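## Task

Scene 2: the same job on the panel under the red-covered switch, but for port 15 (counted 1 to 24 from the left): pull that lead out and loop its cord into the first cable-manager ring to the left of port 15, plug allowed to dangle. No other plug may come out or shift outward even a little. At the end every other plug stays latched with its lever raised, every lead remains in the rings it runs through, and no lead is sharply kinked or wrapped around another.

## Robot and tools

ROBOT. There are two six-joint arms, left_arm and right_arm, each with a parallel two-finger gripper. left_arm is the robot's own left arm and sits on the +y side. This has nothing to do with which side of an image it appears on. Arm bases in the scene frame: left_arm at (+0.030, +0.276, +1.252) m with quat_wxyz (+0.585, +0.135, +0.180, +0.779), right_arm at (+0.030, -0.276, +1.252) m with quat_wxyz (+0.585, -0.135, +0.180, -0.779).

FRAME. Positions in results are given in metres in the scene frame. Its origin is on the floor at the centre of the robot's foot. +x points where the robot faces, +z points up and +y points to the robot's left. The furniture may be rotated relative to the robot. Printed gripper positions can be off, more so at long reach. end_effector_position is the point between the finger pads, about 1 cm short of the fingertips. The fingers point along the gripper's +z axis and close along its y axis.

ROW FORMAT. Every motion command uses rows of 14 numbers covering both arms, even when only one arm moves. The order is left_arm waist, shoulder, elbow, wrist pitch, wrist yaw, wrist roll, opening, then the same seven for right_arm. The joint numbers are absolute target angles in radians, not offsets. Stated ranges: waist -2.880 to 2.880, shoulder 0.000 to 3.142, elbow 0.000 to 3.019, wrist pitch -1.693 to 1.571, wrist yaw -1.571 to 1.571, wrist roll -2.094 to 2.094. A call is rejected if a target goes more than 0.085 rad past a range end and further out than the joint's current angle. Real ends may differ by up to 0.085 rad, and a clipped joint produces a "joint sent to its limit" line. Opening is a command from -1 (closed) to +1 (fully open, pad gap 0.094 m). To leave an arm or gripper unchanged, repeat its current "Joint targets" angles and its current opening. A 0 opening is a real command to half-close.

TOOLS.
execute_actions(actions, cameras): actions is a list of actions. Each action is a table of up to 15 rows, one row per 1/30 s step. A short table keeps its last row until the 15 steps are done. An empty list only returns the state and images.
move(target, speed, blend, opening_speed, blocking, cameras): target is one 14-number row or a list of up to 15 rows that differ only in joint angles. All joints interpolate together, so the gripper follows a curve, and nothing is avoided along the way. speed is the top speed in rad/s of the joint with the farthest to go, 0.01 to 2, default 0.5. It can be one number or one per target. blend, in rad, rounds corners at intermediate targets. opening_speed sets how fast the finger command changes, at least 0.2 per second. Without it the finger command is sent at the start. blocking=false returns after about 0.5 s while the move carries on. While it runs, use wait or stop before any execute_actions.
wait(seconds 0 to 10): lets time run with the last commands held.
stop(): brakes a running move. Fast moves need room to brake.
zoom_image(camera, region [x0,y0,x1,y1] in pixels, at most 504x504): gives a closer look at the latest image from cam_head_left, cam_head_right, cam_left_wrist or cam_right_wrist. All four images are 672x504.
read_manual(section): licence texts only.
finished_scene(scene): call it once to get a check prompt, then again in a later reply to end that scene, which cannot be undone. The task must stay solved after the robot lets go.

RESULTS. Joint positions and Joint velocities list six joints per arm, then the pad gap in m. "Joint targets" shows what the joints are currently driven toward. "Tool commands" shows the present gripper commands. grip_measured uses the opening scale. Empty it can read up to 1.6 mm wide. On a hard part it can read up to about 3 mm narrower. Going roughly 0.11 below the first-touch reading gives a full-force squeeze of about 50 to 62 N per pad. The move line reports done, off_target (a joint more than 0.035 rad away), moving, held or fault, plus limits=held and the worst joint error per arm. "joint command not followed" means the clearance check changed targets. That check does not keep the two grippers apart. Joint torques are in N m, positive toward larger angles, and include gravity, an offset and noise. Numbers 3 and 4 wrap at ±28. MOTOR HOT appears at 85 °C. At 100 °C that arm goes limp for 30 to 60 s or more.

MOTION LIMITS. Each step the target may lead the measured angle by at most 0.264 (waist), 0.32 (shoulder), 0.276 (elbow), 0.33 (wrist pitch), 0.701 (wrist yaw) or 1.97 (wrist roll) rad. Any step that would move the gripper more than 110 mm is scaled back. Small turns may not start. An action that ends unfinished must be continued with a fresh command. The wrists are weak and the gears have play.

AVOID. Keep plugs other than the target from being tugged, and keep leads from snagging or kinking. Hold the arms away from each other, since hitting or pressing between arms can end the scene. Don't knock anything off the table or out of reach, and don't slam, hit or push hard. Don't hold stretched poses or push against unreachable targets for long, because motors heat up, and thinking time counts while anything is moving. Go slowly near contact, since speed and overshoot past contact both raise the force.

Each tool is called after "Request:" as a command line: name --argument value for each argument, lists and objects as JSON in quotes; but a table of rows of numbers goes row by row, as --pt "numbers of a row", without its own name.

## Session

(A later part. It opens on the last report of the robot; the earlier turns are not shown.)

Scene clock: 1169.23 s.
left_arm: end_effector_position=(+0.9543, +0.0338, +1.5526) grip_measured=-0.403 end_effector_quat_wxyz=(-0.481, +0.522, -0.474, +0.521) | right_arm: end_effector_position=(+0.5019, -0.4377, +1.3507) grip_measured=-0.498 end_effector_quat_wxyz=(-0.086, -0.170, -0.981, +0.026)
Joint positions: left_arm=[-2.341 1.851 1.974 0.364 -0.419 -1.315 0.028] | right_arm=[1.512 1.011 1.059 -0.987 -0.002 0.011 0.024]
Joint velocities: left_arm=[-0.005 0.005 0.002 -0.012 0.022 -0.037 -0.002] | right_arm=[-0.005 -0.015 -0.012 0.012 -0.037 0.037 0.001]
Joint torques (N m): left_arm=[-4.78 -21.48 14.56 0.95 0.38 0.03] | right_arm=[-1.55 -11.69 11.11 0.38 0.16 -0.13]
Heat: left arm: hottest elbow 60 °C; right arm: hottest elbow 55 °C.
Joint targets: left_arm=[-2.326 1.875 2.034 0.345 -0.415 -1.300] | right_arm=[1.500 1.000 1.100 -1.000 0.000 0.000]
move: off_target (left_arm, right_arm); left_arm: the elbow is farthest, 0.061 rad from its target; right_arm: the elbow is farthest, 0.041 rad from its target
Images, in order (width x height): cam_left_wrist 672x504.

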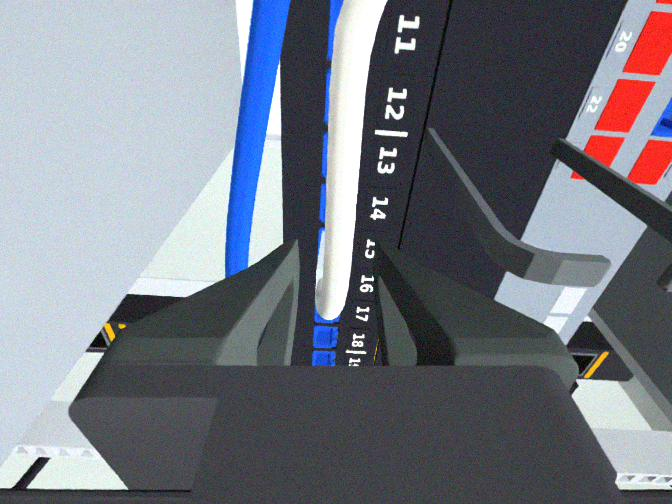

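Request:
move --pt "-2.34 1.90 2.07 0.335 -0.415 -1.30 -0.4 1.5 1.0 1.1 -1.0 0 0 -0.5" --speed 0.2 --cameras '[]'

Request:
move --pt "-2.34 1.90 2.07 0.335 -0.415 -1.30 -1 1.5 1.0 1.1 -1.0 0 0 -0.5" --opening_speed 0.5 --cameras '["cam_left_wrist"]'

Request:
zoom_image --camera "cam_left_wrist" --region '[200, 80, 450, 320]'

Scene clock: 1177.70 s.
left_arm: end_effector_position=(+0.9593, +0.0320, +1.5538) grip_measured=-0.403 end_effector_quat_wxyz=(-0.482, +0.522, -0.472, +0.523) | right_arm: end_effector_position=(+0.5019, -0.4377, +1.3507) grip_measured=-0.498 end_effector_quat_wxyz=(-0.086, -0.170, -0.981, +0.026)
Joint positions: left_arm=[-2.341 1.868 2.003 0.358 -0.419 -1.315 0.028] | right_arm=[1.512 1.011 1.059 -0.987 -0.002 0.011 0.024]
Joint velocities: left_arm=[-0.005 -0.005 -0.007 -0.012 -0.066 -0.051 -0.001] | right_arm=[-0.005 0.005 -0.012 -0.002 0.051 -0.022 0]
Joint torques (N m): left_arm=[-5.71 -20.78 15.38 0.76 0.37 0.02] | right_arm=[-1.26 -11.22 11.12 0.53 0.17 -0.12]
Heat: left arm: hottest elbow 60 °C; right arm: hottest elbow 55 °C.
Joint targets: left_arm=[-2.340 1.900 2.071 0.336 -0.415 -1.300] | right_arm=[1.500 1.000 1.100 -1.000 0.000 0.000]
move: off_target (left_arm, right_arm); left_arm: the elbow is farthest, 0.067 rad from its target; right_arm: the elbow is farthest, 0.041 rad from its target
No camera images: "cameras" was empty.

Scene clock: 1179.17 s.
left_arm: end_effector_position=(+0.9599, +0.0316, +1.5507) grip_measured=-0.877 end_effector_quat_wxyz=(-0.484, +0.522, -0.477, +0.516) | right_arm: end_effector_position=(+0.5019, -0.4377, +1.3507) grip_measured=-0.498 end_effector_quat_wxyz=(-0.086, -0.170, -0.981, +0.026)
Joint positions: left_arm=[-2.341 1.871 2.006 0.349 -0.425 -1.304 0.006] | right_arm=[1.512 1.011 1.059 -0.987 -0.002 0.011 0.024]
Joint velocities: left_arm=[0.005 0.005 0.007 -0.012 0.007 0.037 -0.002] | right_arm=[-0.005 0.005 -0.007 -0.002 0.007 0.051 -0.001]
Joint torques (N m): left_arm=[-5.83 -21.19 14.95 1.06 0.67 -0.07] | right_arm=[-1.14 -11.93 11.02 0.43 0.11 -0.2]
Heat: left arm: hottest elbow 60 °C; right arm: hottest elbow 55 °C.
Joint targets: left_arm=[-2.339 1.901 2.069 0.334 -0.415 -1.299] | right_arm=[1.500 1.000 1.100 -1.000 0.000 0.000]
move: off_target (left_arm, right_arm); left_arm: the elbow is farthest, 0.064 rad from its target; right_arm: the elbow is farthest, 0.041 rad from its target
Images, in order (width x height): cam_left_wrist 672x504.

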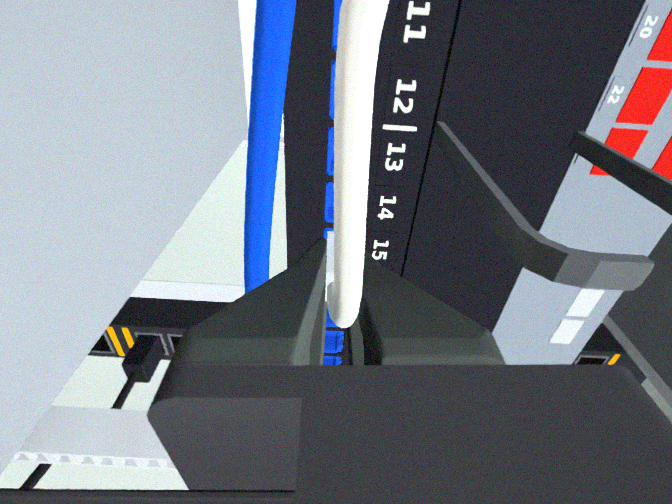

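Scaled by 2.016 from the camera's 672x504 image, which has a finer 960x720 frame.

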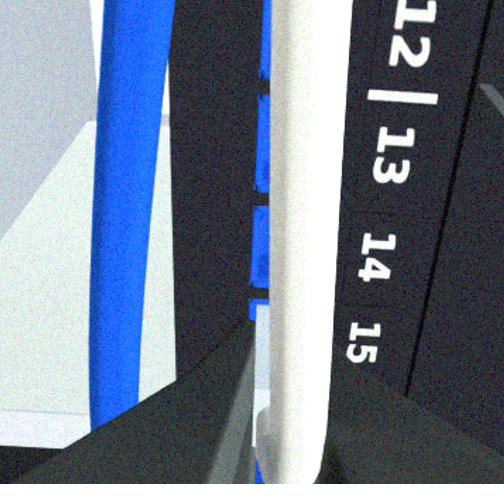

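Request:
move --pt "-2.375 1.77 1.85 0.43 -0.435 -1.30 -1 1.5 1.0 1.1 -1.0 0 0 -0.5" --speed 0.15 --cameras '["cam_left_wrist"]'

Request:
zoom_image --camera "cam_left_wrist" --region '[200, 80, 450, 320]'

Scene clock: 1188.90 s.
left_arm: end_effector_position=(+0.9321, +0.0343, +1.5406) grip_measured=-0.880 end_effector_quat_wxyz=(-0.479, +0.523, -0.484, +0.512) | right_arm: end_effector_position=(+0.5019, -0.4377, +1.3507) grip_measured=-0.498 end_effector_quat_wxyz=(-0.086, -0.170, -0.981, +0.026)
Joint positions: left_arm=[-2.35 1.798 1.858 0.406 -0.432 -1.304 0.006] | right_arm=[1.512 1.011 1.059 -0.987 -0.002 0.011 0.024]
Joint velocities: left_arm=[0.015 -0.005 -0.007 0.012 0.007 0.051 0] | right_arm=[-0.005 0.005 0.007 0.002 0.081 0.007 0]
Joint torques (N m): left_arm=[-7.41 -25.47 8.85 2.55 0.11 -0.07] | right_arm=[-1.14 -11.81 11.21 0.49 0.14 -0.13]
Heat: left arm: hottest elbow 63 °C; right arm: hottest elbow 55 °C.
Joint targets: left_arm=[-2.375 1.770 1.850 0.430 -0.436 -1.301] | right_arm=[1.500 1.000 1.100 -1.000 0.000 0.000]
move: off_target (right_arm); right_arm: the elbow is farthest, 0.041 rad from its target
Images, in order (width x height): cam_left_wrist 672x504.

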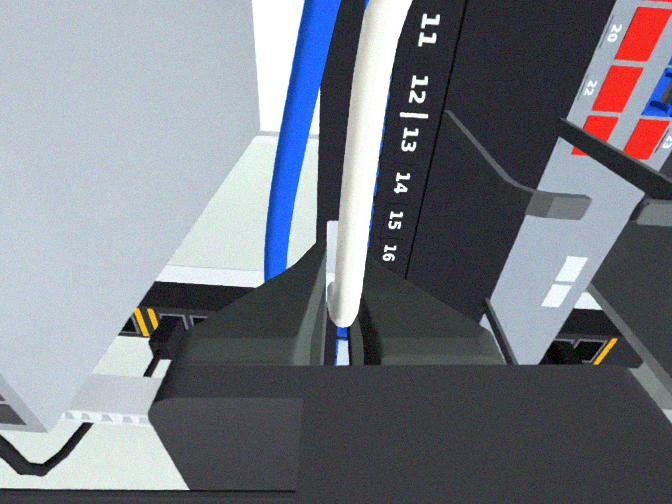

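Scaled by 2.016 from the camera's 672x504 image, which has a finer 960x720 frame.

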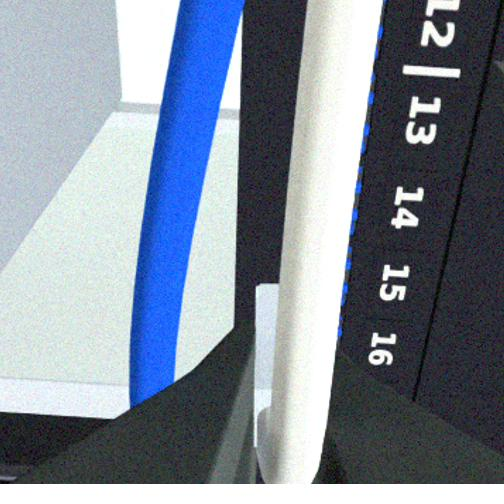

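Request:
execute_actions --actions '[]' --cameras '["cam_left_wrist","cam_head_left"]'

Request:
zoom_image --camera "cam_head_left" --region '[200, 150, 520, 400]'

Scene clock: 1245.07 s.
left_arm: end_effector_position=(+0.9321, +0.0343, +1.5406) grip_measured=-0.880 end_effector_quat_wxyz=(-0.479, +0.523, -0.484, +0.512) | right_arm: end_effector_position=(+0.5019, -0.4377, +1.3507) grip_measured=-0.498 end_effector_quat_wxyz=(-0.086, -0.170, -0.981, +0.026)
Joint positions: left_arm=[-2.35 1.798 1.858 0.406 -0.432 -1.304 0.006] | right_arm=[1.512 1.011 1.059 -0.987 -0.002 0.011 0.024]
Joint velocities: left_arm=[0.015 -0.015 -0.002 0.007 -0.037 0.095 0] | right_arm=[0.005 -0.005 0.007 -0.002 -0.007 0.007 0]
Joint torques (N m): left_arm=[-7.24 -25.64 8.8 2.55 0.12 -0.07] | right_arm=[-0.62 -12.04 11.03 0.39 0.1 -0.19]
Heat: left arm: hottest elbow 57 °C; right arm: hottest elbow 55 °C.
Joint targets: left_arm=[-2.375 1.770 1.850 0.429 -0.436 -1.301] | right_arm=[1.500 1.000 1.100 -1.000 0.000 0.000]
Tool commands: left_gripper/opening=-1.0 right_gripper/opening=-0.5
Images, in order (width x height): cam_head_left 672x504, cam_left_wrist 672x504.

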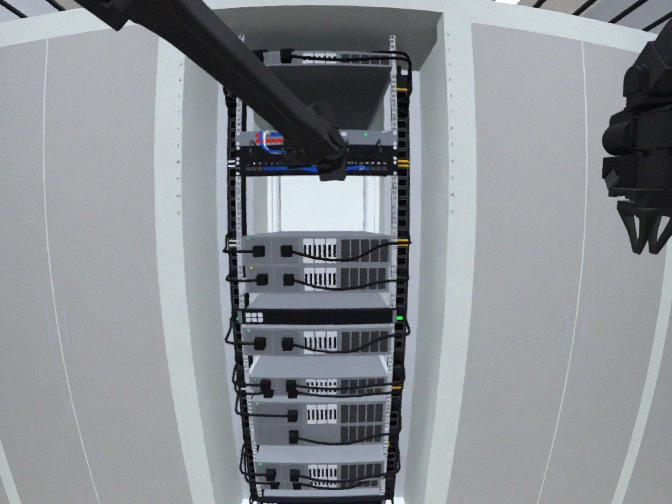

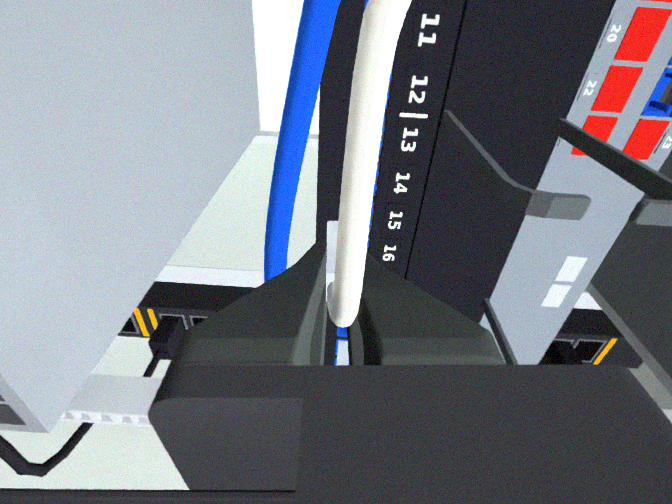

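Scaled by 1.575 from the camera's 672x504 image, which has a finer 960x720 frame.

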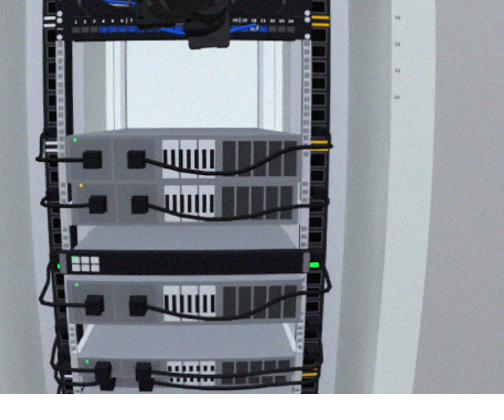

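Request:
move --target '[-2.42,1.65,1.80,0.41,-0.466,-1.30,-1,1.5,1.0,1.1,-1.0,0,0,-0.5]' --speed 0.12 --cameras '["cam_left_wrist","cam_head_left"]'

Request:
zoom_image --camera "cam_left_wrist" --region '[220, 0, 672, 340]'

Scene clock: 1277.13 s.
left_arm: end_effector_position=(+0.9005, +0.0395, +1.6112) grip_measured=-0.880 end_effector_quat_wxyz=(-0.479, +0.523, -0.459, +0.535) | right_arm: end_effector_position=(+0.5019, -0.4377, +1.3507) grip_measured=-0.498 end_effector_quat_wxyz=(-0.086, -0.170, -0.981, +0.026)
Joint positions: left_arm=[-2.399 1.681 1.804 0.406 -0.461 -1.304 0.006] | right_arm=[1.512 1.011 1.059 -0.987 -0.002 0.011 0.024]
Joint velocities: left_arm=[-0.005 -0.015 -0.007 -0.012 -0.022 -0.007 0.001] | right_arm=[0.005 0.005 -0.017 -0.022 -0.022 -0.066 0.001]
Joint torques (N m): left_arm=[-6.89 -24.35 9.1 1.74 0.11 -0.08] | right_arm=[-1.14 -11.46 11.15 0.28 0.1 -0.18]
Heat: left arm: hottest elbow 55 °C; right arm: hottest elbow 55 °C.
Joint targets: left_arm=[-2.421 1.649 1.800 0.410 -0.465 -1.300] | right_arm=[1.500 1.000 1.100 -1.000 0.000 0.000]
move: off_target (right_arm); right_arm: the elbow is farthest, 0.041 rad from its target
Images, in order (width x height): cam_head_left 672x504, cam_left_wrist 672x504.

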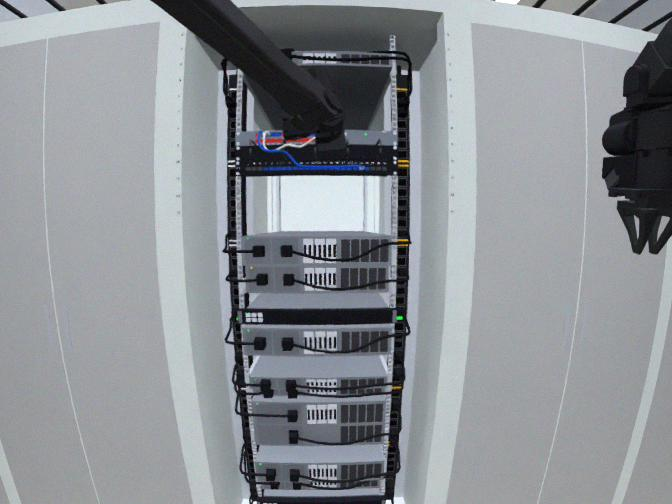

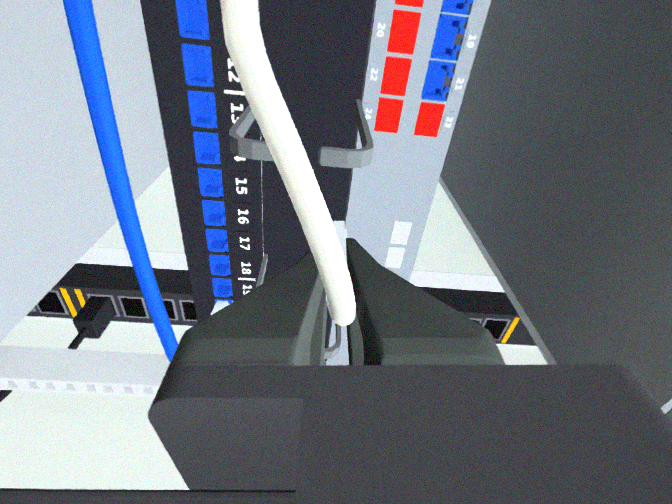

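Scaled by 1.115 from the camera's 672x504 image, which has a finer 960x720 frame.

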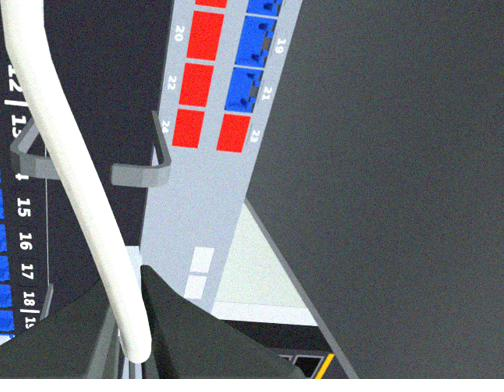

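Request:
move --target '[-2.415,1.745,2.00,0.27,-0.460,-1.30,-1,1.5,1.0,1.1,-1.0,0,0,-0.5]' --speed 0.12 --cameras '["cam_left_wrist"]'

Request:
zoom_image --camera "cam_left_wrist" --region '[170, 0, 520, 340]'

Scene clock: 1312.80 s.
left_arm: end_effector_position=(+0.9217, +0.0311, +1.6191) grip_measured=-0.880 end_effector_quat_wxyz=(-0.472, +0.525, -0.476, +0.525) | right_arm: end_effector_position=(+0.5019, -0.4377, +1.3507) grip_measured=-0.498 end_effector_quat_wxyz=(-0.086, -0.170, -0.981, +0.026)
Joint positions: left_arm=[-2.399 1.733 1.934 0.286 -0.461 -1.304 0.006] | right_arm=[1.512 1.011 1.059 -0.987 -0.002 0.011 0.024]
Joint velocities: left_arm=[-0.015 -0.005 -0.007 -0.002 0.007 0.051 0] | right_arm=[-0.005 0.005 0.007 -0.007 0.081 -0.051 0]
Joint torques (N m): left_arm=[-6.83 -20.84 15.28 1.06 0.32 -0.06] | right_arm=[-0.91 -11.93 11.19 0.54 0.11 -0.15]
Heat: left arm: hottest elbow 59 °C; right arm: hottest elbow 55 °C.
Joint targets: left_arm=[-2.415 1.746 2.001 0.271 -0.460 -1.300] | right_arm=[1.500 1.000 1.100 -1.000 0.000 0.000]
move: off_target (left_arm, right_arm); left_arm: the elbow is farthest, 0.066 rad from its target; right_arm: the elbow is farthest, 0.041 rad from its target
Images, in order (width x height): cam_left_wrist 672x504.

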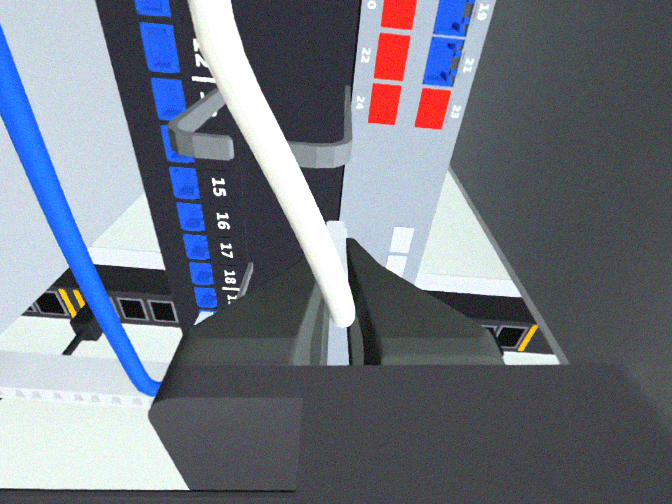

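Scaled by 1.440 from the camera's 672x504 image, which has a finer 960x720 frame.

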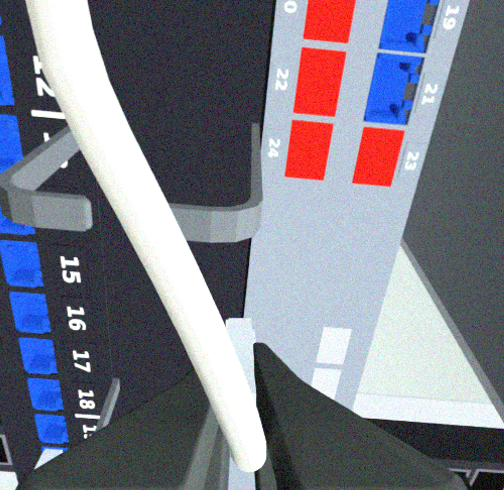

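Request:
move --target '[-2.375,1.82,2.11,0.24,-0.447,-1.30,-1,1.5,1.0,1.1,-1.0,0,0,-0.5]' --speed 0.1 --cameras '["cam_left_wrist"]'

Request:
zoom_image --camera "cam_left_wrist" --region '[170, 0, 520, 340]'

Scene clock: 1325.70 s.
left_arm: end_effector_position=(+0.9418, +0.0199, +1.6160) grip_measured=-0.880 end_effector_quat_wxyz=(-0.472, +0.521, -0.475, +0.529) | right_arm: end_effector_position=(+0.5019, -0.4377, +1.3507) grip_measured=-0.498 end_effector_quat_wxyz=(-0.086, -0.170, -0.981, +0.026)
Joint positions: left_arm=[-2.396 1.805 2.042 0.256 -0.451 -1.304 0.006] | right_arm=[1.512 1.011 1.059 -0.987 -0.002 0.011 0.024]
Joint velocities: left_arm=[-0.005 0.015 -0.002 -0.002 -0.007 -0.037 0] | right_arm=[0.005 -0.005 0.012 0.012 -0.022 0.125 0]
Joint torques (N m): left_arm=[-4.42 -21.89 15.3 1.13 0.41 -0.08] | right_arm=[-1.49 -11.46 10.99 0.47 0.12 -0.17]
Heat: left arm: hottest elbow 64 °C; right arm: hottest elbow 55 °C.
Joint targets: left_arm=[-2.375 1.819 2.109 0.240 -0.448 -1.300] | right_arm=[1.500 1.000 1.100 -1.000 0.000 0.000]
move: off_target (left_arm, right_arm); left_arm: the elbow is farthest, 0.068 rad from its target; right_arm: the elbow is farthest, 0.041 rad from its target
Images, in order (width x height): cam_left_wrist 672x504.

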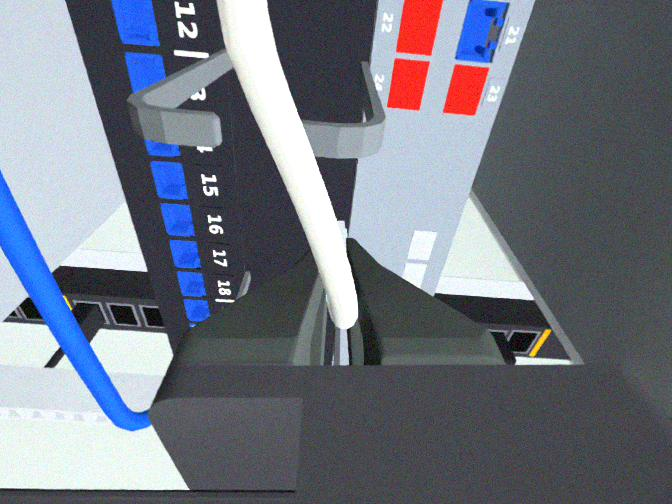

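Scaled by 1.440 from the camera's 672x504 image, which has a finer 960x720 frame.

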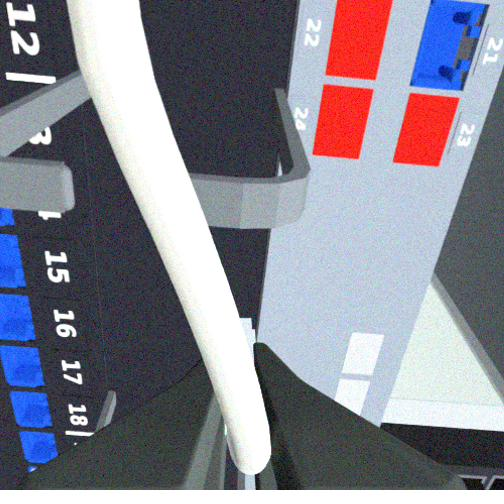

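Request:
move --target '[-2.375,1.819,2.109,0.24,-0.448,-1.30,-0.83,1.5,1.0,1.1,-1.0,0,0,-0.5]' --speed 0.1 --opening_speed 0.3 --cameras '["cam_left_wrist"]'

Request:
move --target '[-2.37,1.67,1.87,0.31,-0.458,-1.30,-0.83,1.5,1.0,1.1,-1.0,0,0,-0.5]' --speed 0.1 --cameras '["cam_left_wrist"]'

Scene clock: 1358.03 s.
left_arm: end_effector_position=(+0.9419, +0.0202, +1.6169) grip_measured=-0.833 end_effector_quat_wxyz=(-0.472, +0.521, -0.474, +0.529) | right_arm: end_effector_position=(+0.5019, -0.4377, +1.3507) grip_measured=-0.498 end_effector_quat_wxyz=(-0.086, -0.170, -0.981, +0.026)
Joint positions: left_arm=[-2.396 1.805 2.043 0.256 -0.451 -1.304 0.008] | right_arm=[1.512 1.011 1.059 -0.987 -0.002 0.011 0.024]
Joint velocities: left_arm=[0.005 -0.015 -0.007 -0.007 -0.066 0.051 0] | right_arm=[-0.015 -0.015 -0.002 0.007 -0.11 -0.022 0.001]
Joint torques (N m): left_arm=[-4.31 -21.66 15.31 1.01 0.37 -0.07] | right_arm=[-1.08 -11.4 11.03 0.51 0.17 -0.14]
Heat: left arm: hottest elbow 63 °C; right arm: hottest elbow 56 °C.
Joint targets: left_arm=[-2.375 1.819 2.110 0.240 -0.448 -1.300] | right_arm=[1.500 1.000 1.100 -1.000 0.000 0.000]
move: off_target (left_arm, right_arm); left_arm: the elbow is farthest, 0.066 rad from its target; right_arm: the elbow is farthest, 0.041 rad from its target
Images, in order (width x height): cam_left_wrist 672x504.

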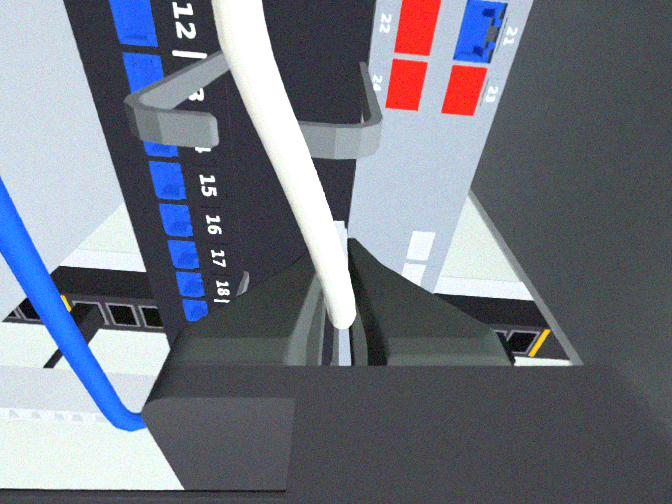

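Scene clock: 1360.87 s.
left_arm: end_effector_position=(+0.9135, +0.0326, +1.6013) grip_measured=-0.832 end_effector_quat_wxyz=(-0.466, +0.525, -0.493, +0.515) | right_arm: end_effector_position=(+0.5019, -0.4377, +1.3507) grip_measured=-0.498 end_effector_quat_wxyz=(-0.086, -0.170, -0.981, +0.026)
Joint positions: left_arm=[-2.393 1.709 1.873 0.28 -0.454 -1.304 0.008] | right_arm=[1.512 1.011 1.059 -0.987 -0.002 0.011 0.024]
Joint velocities: left_arm=[0.005 0.005 0.002 -0.007 -0.007 0.022 0.001] | right_arm=[-0.005 -0.005 -0.002 -0.002 -0.081 -0.081 0.001]
Joint torques (N m): left_arm=[-3.96 -25.29 9.42 2.63 0.07 -0.05] | right_arm=[-1.55 -12.51 11.06 0.35 0.14 -0.17]
Heat: left arm: hottest elbow 63 °C; right arm: hottest elbow 56 °C.
Joint targets: left_arm=[-2.370 1.671 1.870 0.309 -0.458 -1.300] | right_arm=[1.500 1.000 1.100 -1.000 0.000 0.000]
move: off_target (left_arm, right_arm); left_arm: the shoulder is farthest, 0.039 rad from its target; right_arm: the elbow is farthest, 0.041 rad from its target
Images, in order (width x height): cam_left_wrist 672x504.

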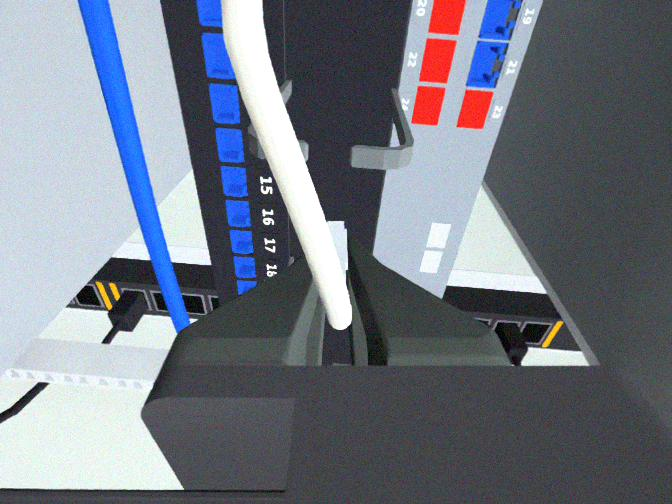

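Request:
move --target '[-2.375,1.67,1.87,0.31,-0.45,-1.30,-0.76,1.5,1.0,1.1,-1.0,0,0,-0.5]' --speed 0.1 --opening_speed 0.3 --cameras '["cam_left_wrist"]'

Request:
move --target '[-2.33,1.585,1.76,0.36,-0.43,-1.30,-0.76,1.5,1.0,1.1,-1.0,0,0,-0.5]' --speed 0.12 --cameras '["cam_left_wrist","cam_head_right"]'

Scene clock: 1380.97 s.
left_arm: end_effector_position=(+0.9131, +0.0326, +1.6018) grip_measured=-0.763 end_effector_quat_wxyz=(-0.465, +0.524, -0.493, +0.515) | right_arm: end_effector_position=(+0.5019, -0.4377, +1.3507) grip_measured=-0.498 end_effector_quat_wxyz=(-0.086, -0.170, -0.981, +0.026)
Joint positions: left_arm=[-2.393 1.707 1.871 0.28 -0.452 -1.304 0.011] | right_arm=[1.512 1.011 1.059 -0.987 -0.002 0.011 0.024]
Joint velocities: left_arm=[-0.024 -0.005 -0.032 -0.007 -0.007 -0.066 0.001] | right_arm=[-0.015 -0.015 0.007 0.002 0.037 0.037 0]
Joint torques (N m): left_arm=[-4.31 -25.58 9.48 2.76 0.33 -0.07] | right_arm=[-1.14 -11.4 11.22 0.51 0.13 -0.17]
Heat: left arm: hottest elbow 63 °C; right arm: hottest elbow 56 °C.
Joint targets: left_arm=[-2.375 1.669 1.869 0.310 -0.450 -1.300] | right_arm=[1.500 1.000 1.100 -1.000 0.000 0.000]
move: off_target (left_arm, right_arm); left_arm: the shoulder is farthest, 0.037 rad from its target; right_arm: the elbow is farthest, 0.041 rad from its target
Images, in order (width x height): cam_left_wrist 672x504.

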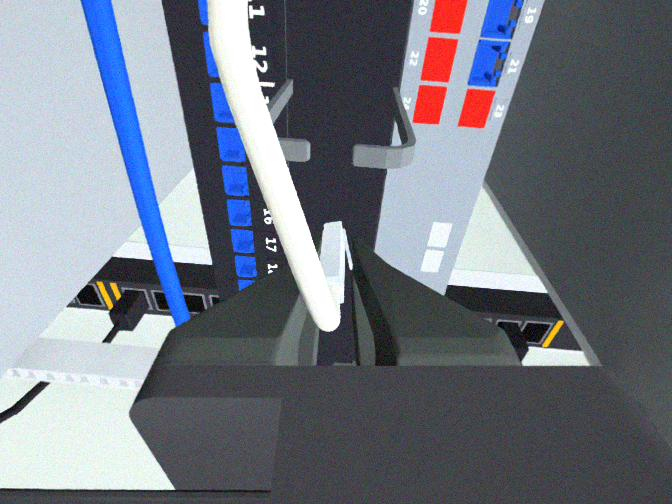

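Scene clock: 1382.33 s.
left_arm: end_effector_position=(+0.8981, +0.0673, +1.6094) grip_measured=-0.763 end_effector_quat_wxyz=(-0.476, +0.519, -0.485, +0.518) | right_arm: end_effector_position=(+0.5019, -0.4377, +1.3507) grip_measured=-0.498 end_effector_quat_wxyz=(-0.086, -0.170, -0.981, +0.026)
Joint positions: left_arm=[-2.358 1.624 1.763 0.331 -0.423 -1.304 0.011] | right_arm=[1.512 1.011 1.059 -0.987 -0.002 0.011 0.024]
Joint velocities: left_arm=[-0.024 -0.015 -0.017 0.002 -0.022 -0.11 0.001] | right_arm=[-0.005 -0.005 -0.022 -0.012 -0.051 0.022 0.001]
Joint torques (N m): left_arm=[-2.61 -23.94 9.46 2.71 0.15 -0.07] | right_arm=[-1.08 -11.11 11.17 0.62 0.11 -0.15]
Heat: left arm: hottest elbow 63 °C; right arm: hottest elbow 56 °C.
Joint targets: left_arm=[-2.329 1.586 1.760 0.361 -0.425 -1.300] | right_arm=[1.500 1.000 1.100 -1.000 0.000 0.000]
move: off_target (left_arm, right_arm); left_arm: the shoulder is farthest, 0.039 rad from its target; right_arm: the elbow is farthest, 0.041 rad from its target
Images, in order (width x height): cam_head_right 672x504, cam_left_wrist 672x504.

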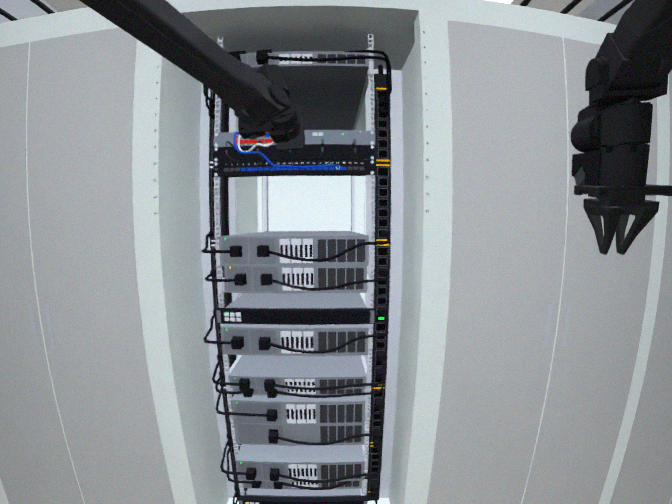

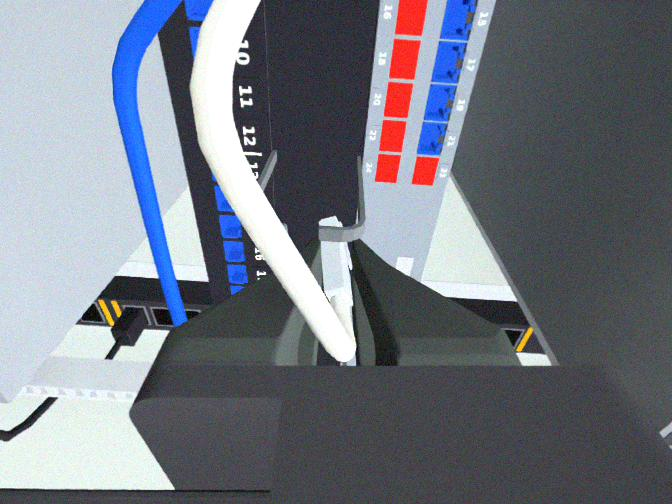

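Request:
move --target '[-2.43,1.735,1.74,0.48,-0.471,-1.30,-0.76,1.5,1.0,1.1,-1.0,0,0,-0.5]' --speed 0.12 --cameras '["cam_left_wrist","cam_head_right"]'

Scene clock: 1422.03 s.
left_arm: end_effector_position=(+0.8956, +0.0217, +1.5557) grip_measured=-0.763 end_effector_quat_wxyz=(-0.472, +0.529, -0.478, +0.519) | right_arm: end_effector_position=(+0.5019, -0.4377, +1.3507) grip_measured=-0.498 end_effector_quat_wxyz=(-0.086, -0.170, -0.981, +0.026)
Joint positions: left_arm=[-2.401 1.721 1.743 0.455 -0.475 -1.304 0.011] | right_arm=[1.512 1.011 1.059 -0.987 -0.002 0.011 0.024]
Joint velocities: left_arm=[0.005 -0.015 -0.002 -0.002 -0.051 0.007 0] | right_arm=[0.005 -0.005 -0.007 0.007 0.007 -0.022 -0.001]
Joint torques (N m): left_arm=[-7.77 -20.48 9.01 2.55 0.24 -0.05] | right_arm=[-1.14 -11.16 10.99 0.38 0.15 -0.19]
Heat: left arm: hottest elbow 59 °C; right arm: hottest elbow 56 °C.
Joint targets: left_arm=[-2.430 1.735 1.740 0.480 -0.476 -1.300] | right_arm=[1.500 1.000 1.100 -1.000 0.000 0.000]
move: off_target (right_arm); right_arm: the elbow is farthest, 0.041 rad from its target
Images, in order (width x height): cam_head_right 672x504, cam_left_wrist 672x504.

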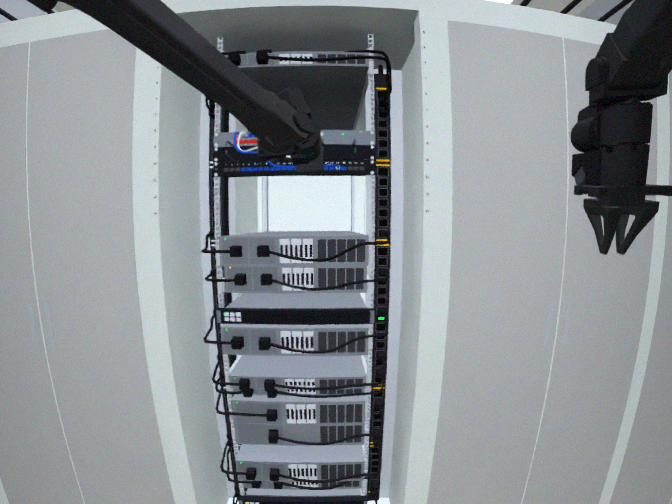

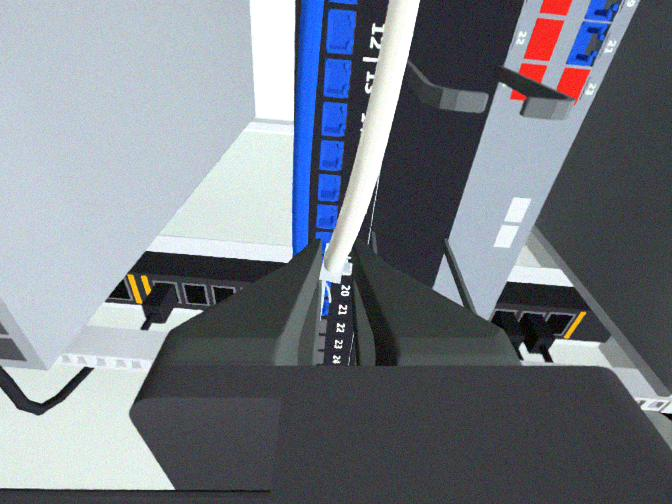

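Request:
zoom_image --camera "cam_left_wrist" --region '[240, 160, 440, 340]'

Scaled by 2.520 from the camera's 672x504 image, which has a finer 960x720 frame.

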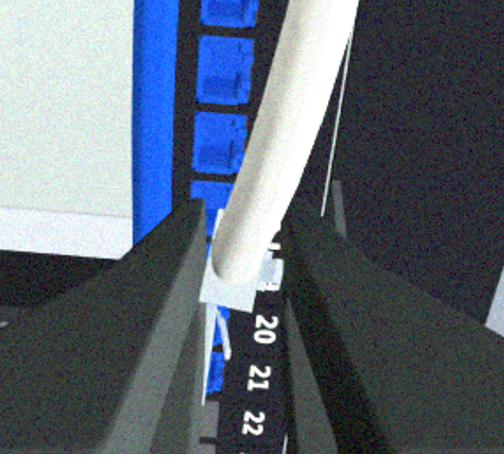

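Request:
move --target '[-2.335,1.65,1.71,0.475,-0.436,-1.30,-0.76,1.5,1.0,1.1,-1.0,0,0,-0.5]' --speed 0.1 --cameras '["cam_left_wrist"]'

Request:
zoom_image --camera "cam_left_wrist" --region '[240, 160, 440, 340]'

Scene clock: 1445.53 s.
left_arm: end_effector_position=(+0.8992, +0.0552, +1.5630) grip_measured=-0.763 end_effector_quat_wxyz=(-0.483, +0.524, -0.475, +0.517) | right_arm: end_effector_position=(+0.5019, -0.4377, +1.3507) grip_measured=-0.498 end_effector_quat_wxyz=(-0.086, -0.170, -0.981, +0.026)
Joint positions: left_arm=[-2.355 1.681 1.713 0.455 -0.438 -1.304 0.011] | right_arm=[1.512 1.011 1.059 -0.987 -0.002 0.011 0.024]
Joint velocities: left_arm=[0.005 0.005 -0.017 0.027 -0.066 0.022 -0.001] | right_arm=[-0.005 -0.005 -0.007 -0.012 0.037 -0.022 0]
Joint torques (N m): left_arm=[-3.78 -24.23 9.01 2.36 0.29 -0.05] | right_arm=[-1.08 -11.69 11.26 0.34 0.11 -0.18]
Heat: left arm: hottest elbow 60 °C; right arm: hottest elbow 56 °C.
Joint targets: left_arm=[-2.335 1.649 1.709 0.475 -0.437 -1.300] | right_arm=[1.500 1.000 1.100 -1.000 0.000 0.000]
move: off_target (right_arm); right_arm: the elbow is farthest, 0.041 rad from its target
Images, in order (width x height): cam_left_wrist 672x504.

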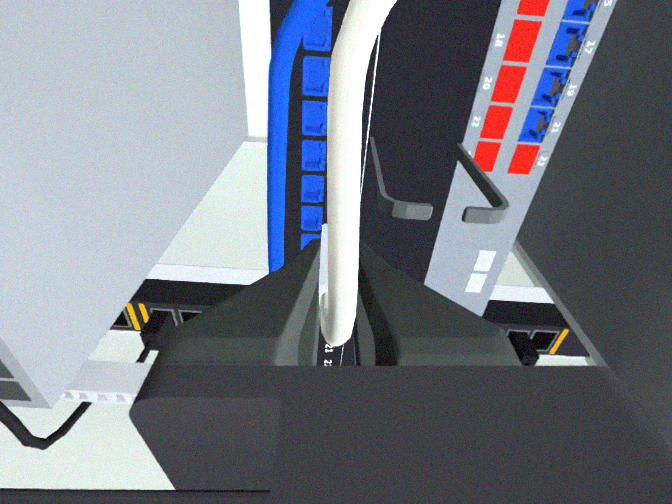

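Scaled by 2.520 from the camera's 672x504 image, which has a finer 960x720 frame.

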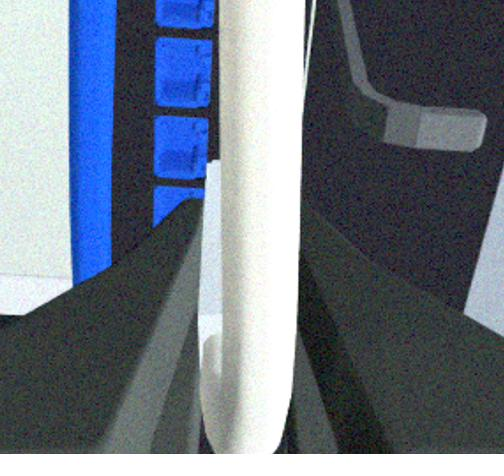

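Request:
move --target '[-2.43,1.725,1.74,0.48,-0.471,-1.30,-0.76,1.5,1.0,1.1,-1.0,0,0,-0.5]' --speed 0.12 --cameras '["cam_left_wrist"]'

Request:
zoom_image --camera "cam_left_wrist" --region '[240, 100, 480, 340]'

Scene clock: 1460.07 s.
left_arm: end_effector_position=(+0.8890, +0.0173, +1.5478) grip_measured=-0.763 end_effector_quat_wxyz=(-0.467, +0.527, -0.487, +0.517) | right_arm: end_effector_position=(+0.5019, -0.4377, +1.3507) grip_measured=-0.498 end_effector_quat_wxyz=(-0.086, -0.170, -0.981, +0.026)
Joint positions: left_arm=[-2.405 1.712 1.713 0.455 -0.471 -1.304 0.011] | right_arm=[1.512 1.011 1.059 -0.987 -0.002 0.011 0.024]
Joint velocities: left_arm=[-0.005 -0.005 0.002 -0.012 -0.051 -0.022 0] | right_arm=[0.005 0.005 0.002 -0.012 0.007 0.037 0]
Joint torques (N m): left_arm=[-7.88 -20.13 11.51 2.59 0.26 -0.06] | right_arm=[-1.67 -12.45 10.86 0.69 0.16 -0.19]
Heat: left arm: hottest elbow 59 °C; right arm: hottest elbow 56 °C.
Joint targets: left_arm=[-2.430 1.725 1.740 0.480 -0.470 -1.300] | right_arm=[1.500 1.000 1.100 -1.000 0.000 0.000]
move: off_target (right_arm); right_arm: the elbow is farthest, 0.041 rad from its target
Images, in order (width x height): cam_left_wrist 672x504.

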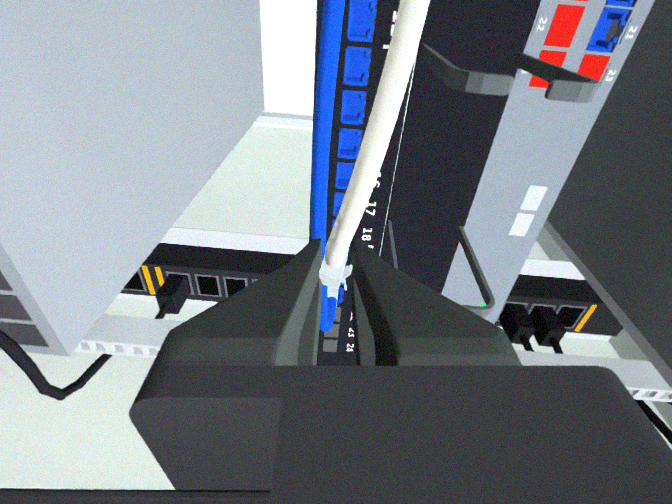

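Scaled by 2.100 from the camera's 672x504 image, which has a finer 960x720 frame.

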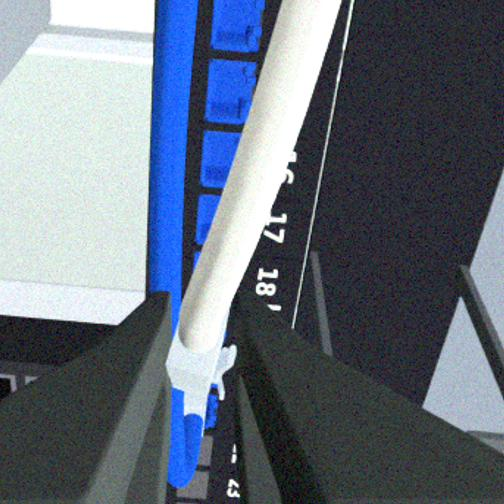

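Request:
move --target '[-2.43,1.725,1.74,0.48,-0.471,-1.30,-1,1.5,1.0,1.1,-1.0,0,0,-0.5]' --speed 0.12 --opening_speed 0.3 --cameras '["cam_left_wrist"]'

Request:
zoom_image --camera "cam_left_wrist" --region '[240, 100, 480, 340]'

Scene clock: 1470.73 s.
left_arm: end_effector_position=(+0.8890, +0.0176, +1.5477) grip_measured=-0.867 end_effector_quat_wxyz=(-0.467, +0.528, -0.487, +0.516) | right_arm: end_effector_position=(+0.5019, -0.4377, +1.3507) grip_measured=-0.498 end_effector_quat_wxyz=(-0.086, -0.170, -0.981, +0.026)
Joint positions: left_arm=[-2.405 1.712 1.713 0.455 -0.472 -1.304 0.006] | right_arm=[1.512 1.011 1.059 -0.987 -0.002 0.011 0.024]
Joint velocities: left_arm=[-0.024 -0.005 -0.017 -0.002 -0.007 -0.022 -0.001] | right_arm=[-0.005 -0.015 -0.002 -0.017 0.022 -0.022 0]
Joint torques (N m): left_arm=[-7.41 -19.49 11.54 2.62 0.28 -0.05] | right_arm=[-1.14 -11.52 11.04 0.5 0.11 -0.14]
Heat: left arm: hottest elbow 60 °C; right arm: hottest elbow 56 °C.
Joint targets: left_arm=[-2.430 1.725 1.740 0.480 -0.472 -1.300] | right_arm=[1.500 1.000 1.100 -1.000 0.000 0.000]
move: off_target (right_arm); right_arm: the elbow is farthest, 0.041 rad from its target
Images, in order (width x height): cam_left_wrist 672x504.

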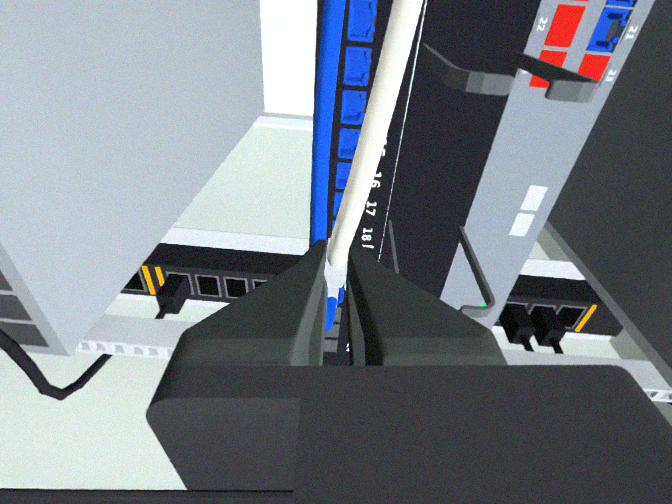

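Scaled by 2.100 from the camera's 672x504 image, which has a finer 960x720 frame.

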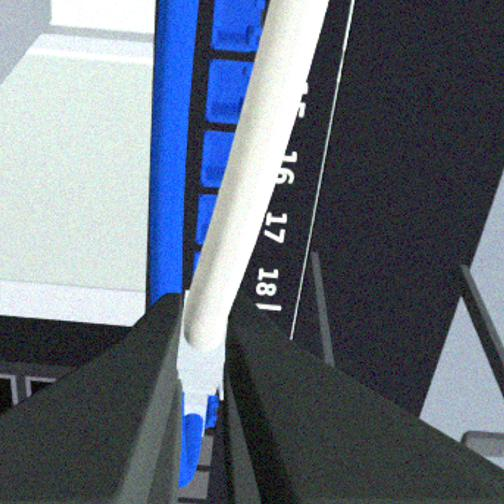

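Request:
move --target '[-2.455,1.635,1.79,0.41,-0.499,-1.30,-1,1.5,1.0,1.1,-1.0,0,0,-0.5]' --speed 0.12 --cameras '["cam_left_wrist"]'

Request:
zoom_image --camera "cam_left_wrist" --region '[200, 20, 520, 340]'

Scene clock: 1485.87 s.
left_arm: end_effector_position=(+0.8795, +0.0200, +1.5930) grip_measured=-0.872 end_effector_quat_wxyz=(-0.467, +0.530, -0.472, +0.528) | right_arm: end_effector_position=(+0.5019, -0.4377, +1.3507) grip_measured=-0.498 end_effector_quat_wxyz=(-0.086, -0.170, -0.981, +0.026)
Joint positions: left_arm=[-2.434 1.663 1.73 0.424 -0.495 -1.304 0.006] | right_arm=[1.512 1.011 1.059 -0.987 -0.002 0.011 0.024]
Joint velocities: left_arm=[-0.005 -0.015 -0.007 0.002 -0.022 0.037 0] | right_arm=[0.005 -0.015 -0.002 0.007 0.007 0.007 0.001]
Joint torques (N m): left_arm=[-7 -22.95 14.49 1.09 0.12 -0.07] | right_arm=[-1.2 -11.69 10.96 0.32 0.11 -0.17]
Heat: left arm: hottest elbow 62 °C; right arm: hottest elbow 56 °C.
Joint targets: left_arm=[-2.454 1.635 1.791 0.410 -0.498 -1.300] | right_arm=[1.500 1.000 1.100 -1.000 0.000 0.000]
move: off_target (left_arm, right_arm); left_arm: the elbow is farthest, 0.060 rad from its target; right_arm: the elbow is farthest, 0.041 rad from its target
Images, in order (width x height): cam_left_wrist 672x504.

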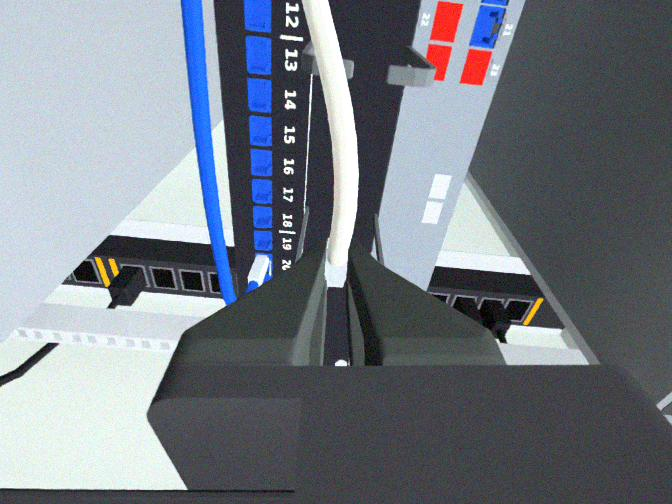

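Scaled by 1.575 from the camera's 672x504 image, which has a finer 960x720 frame.

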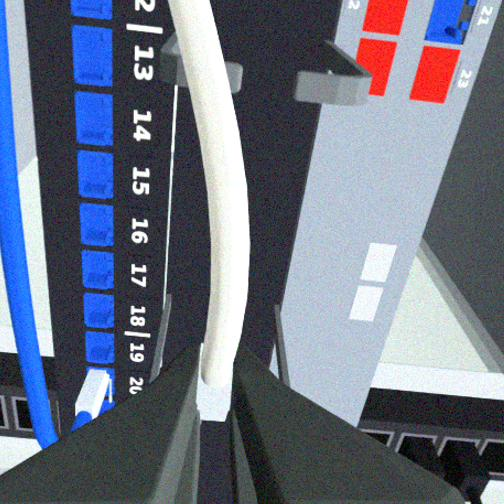

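Request:
move --target '[-2.44,1.67,1.91,0.35,-0.488,-1.30,-1,1.5,1.0,1.1,-1.0,0,0,-0.5]' --speed 0.12 --cameras '["cam_left_wrist"]'

Request:
zoom_image --camera "cam_left_wrist" --region '[200, 20, 520, 340]'

Scene clock: 1514.37 s.
left_arm: end_effector_position=(+0.8934, +0.0325, +1.6455) grip_measured=-0.874 end_effector_quat_wxyz=(-0.475, +0.527, -0.450, +0.543) | right_arm: end_effector_position=(+0.5019, -0.4377, +1.3507) grip_measured=-0.498 end_effector_quat_wxyz=(-0.086, -0.170, -0.981, +0.026)
Joint positions: left_arm=[-2.434 1.663 1.845 0.364 -0.491 -1.304 0.006] | right_arm=[1.512 1.011 1.059 -0.987 -0.002 0.011 0.024]
Joint velocities: left_arm=[0.015 -0.015 -0.002 0.017 -0.051 -0.007 0] | right_arm=[-0.015 -0.005 -0.002 0.007 -0.007 -0.022 0]
Joint torques (N m): left_arm=[-6.01 -19.9 15.05 1.02 0.38 -0.04] | right_arm=[-1.85 -11.87 11.1 0.47 0.1 -0.14]
Heat: left arm: hottest elbow 65 °C; right arm: hottest elbow 57 °C.
Joint targets: left_arm=[-2.440 1.670 1.910 0.350 -0.489 -1.300] | right_arm=[1.500 1.000 1.100 -1.000 0.000 0.000]
move: off_target (left_arm, right_arm); left_arm: the elbow is farthest, 0.065 rad from its target; right_arm: the elbow is farthest, 0.041 rad from its target
Images, in order (width x height): cam_left_wrist 672x504.

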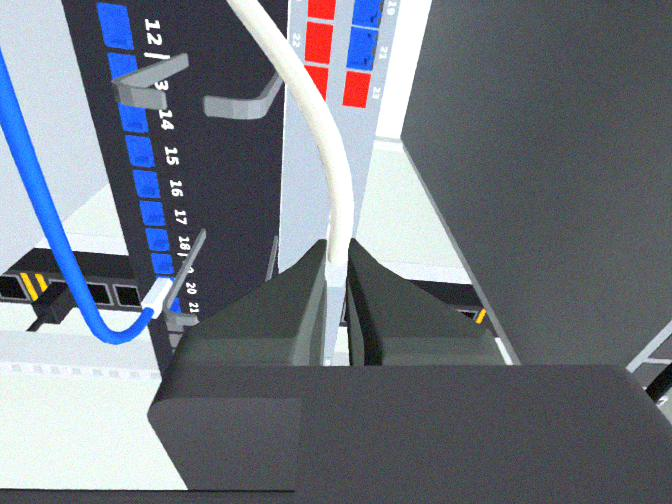

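Scaled by 1.575 from the camera's 672x504 image, which has a finer 960x720 frame.

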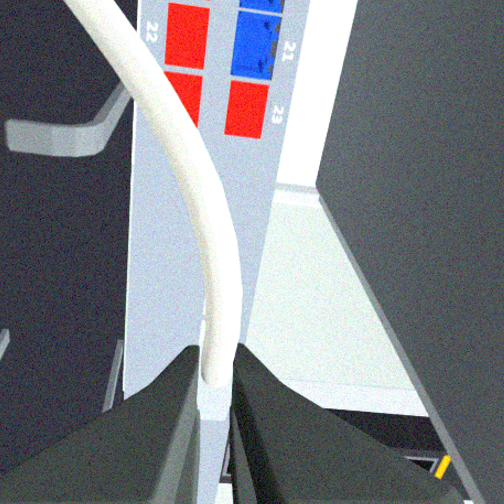

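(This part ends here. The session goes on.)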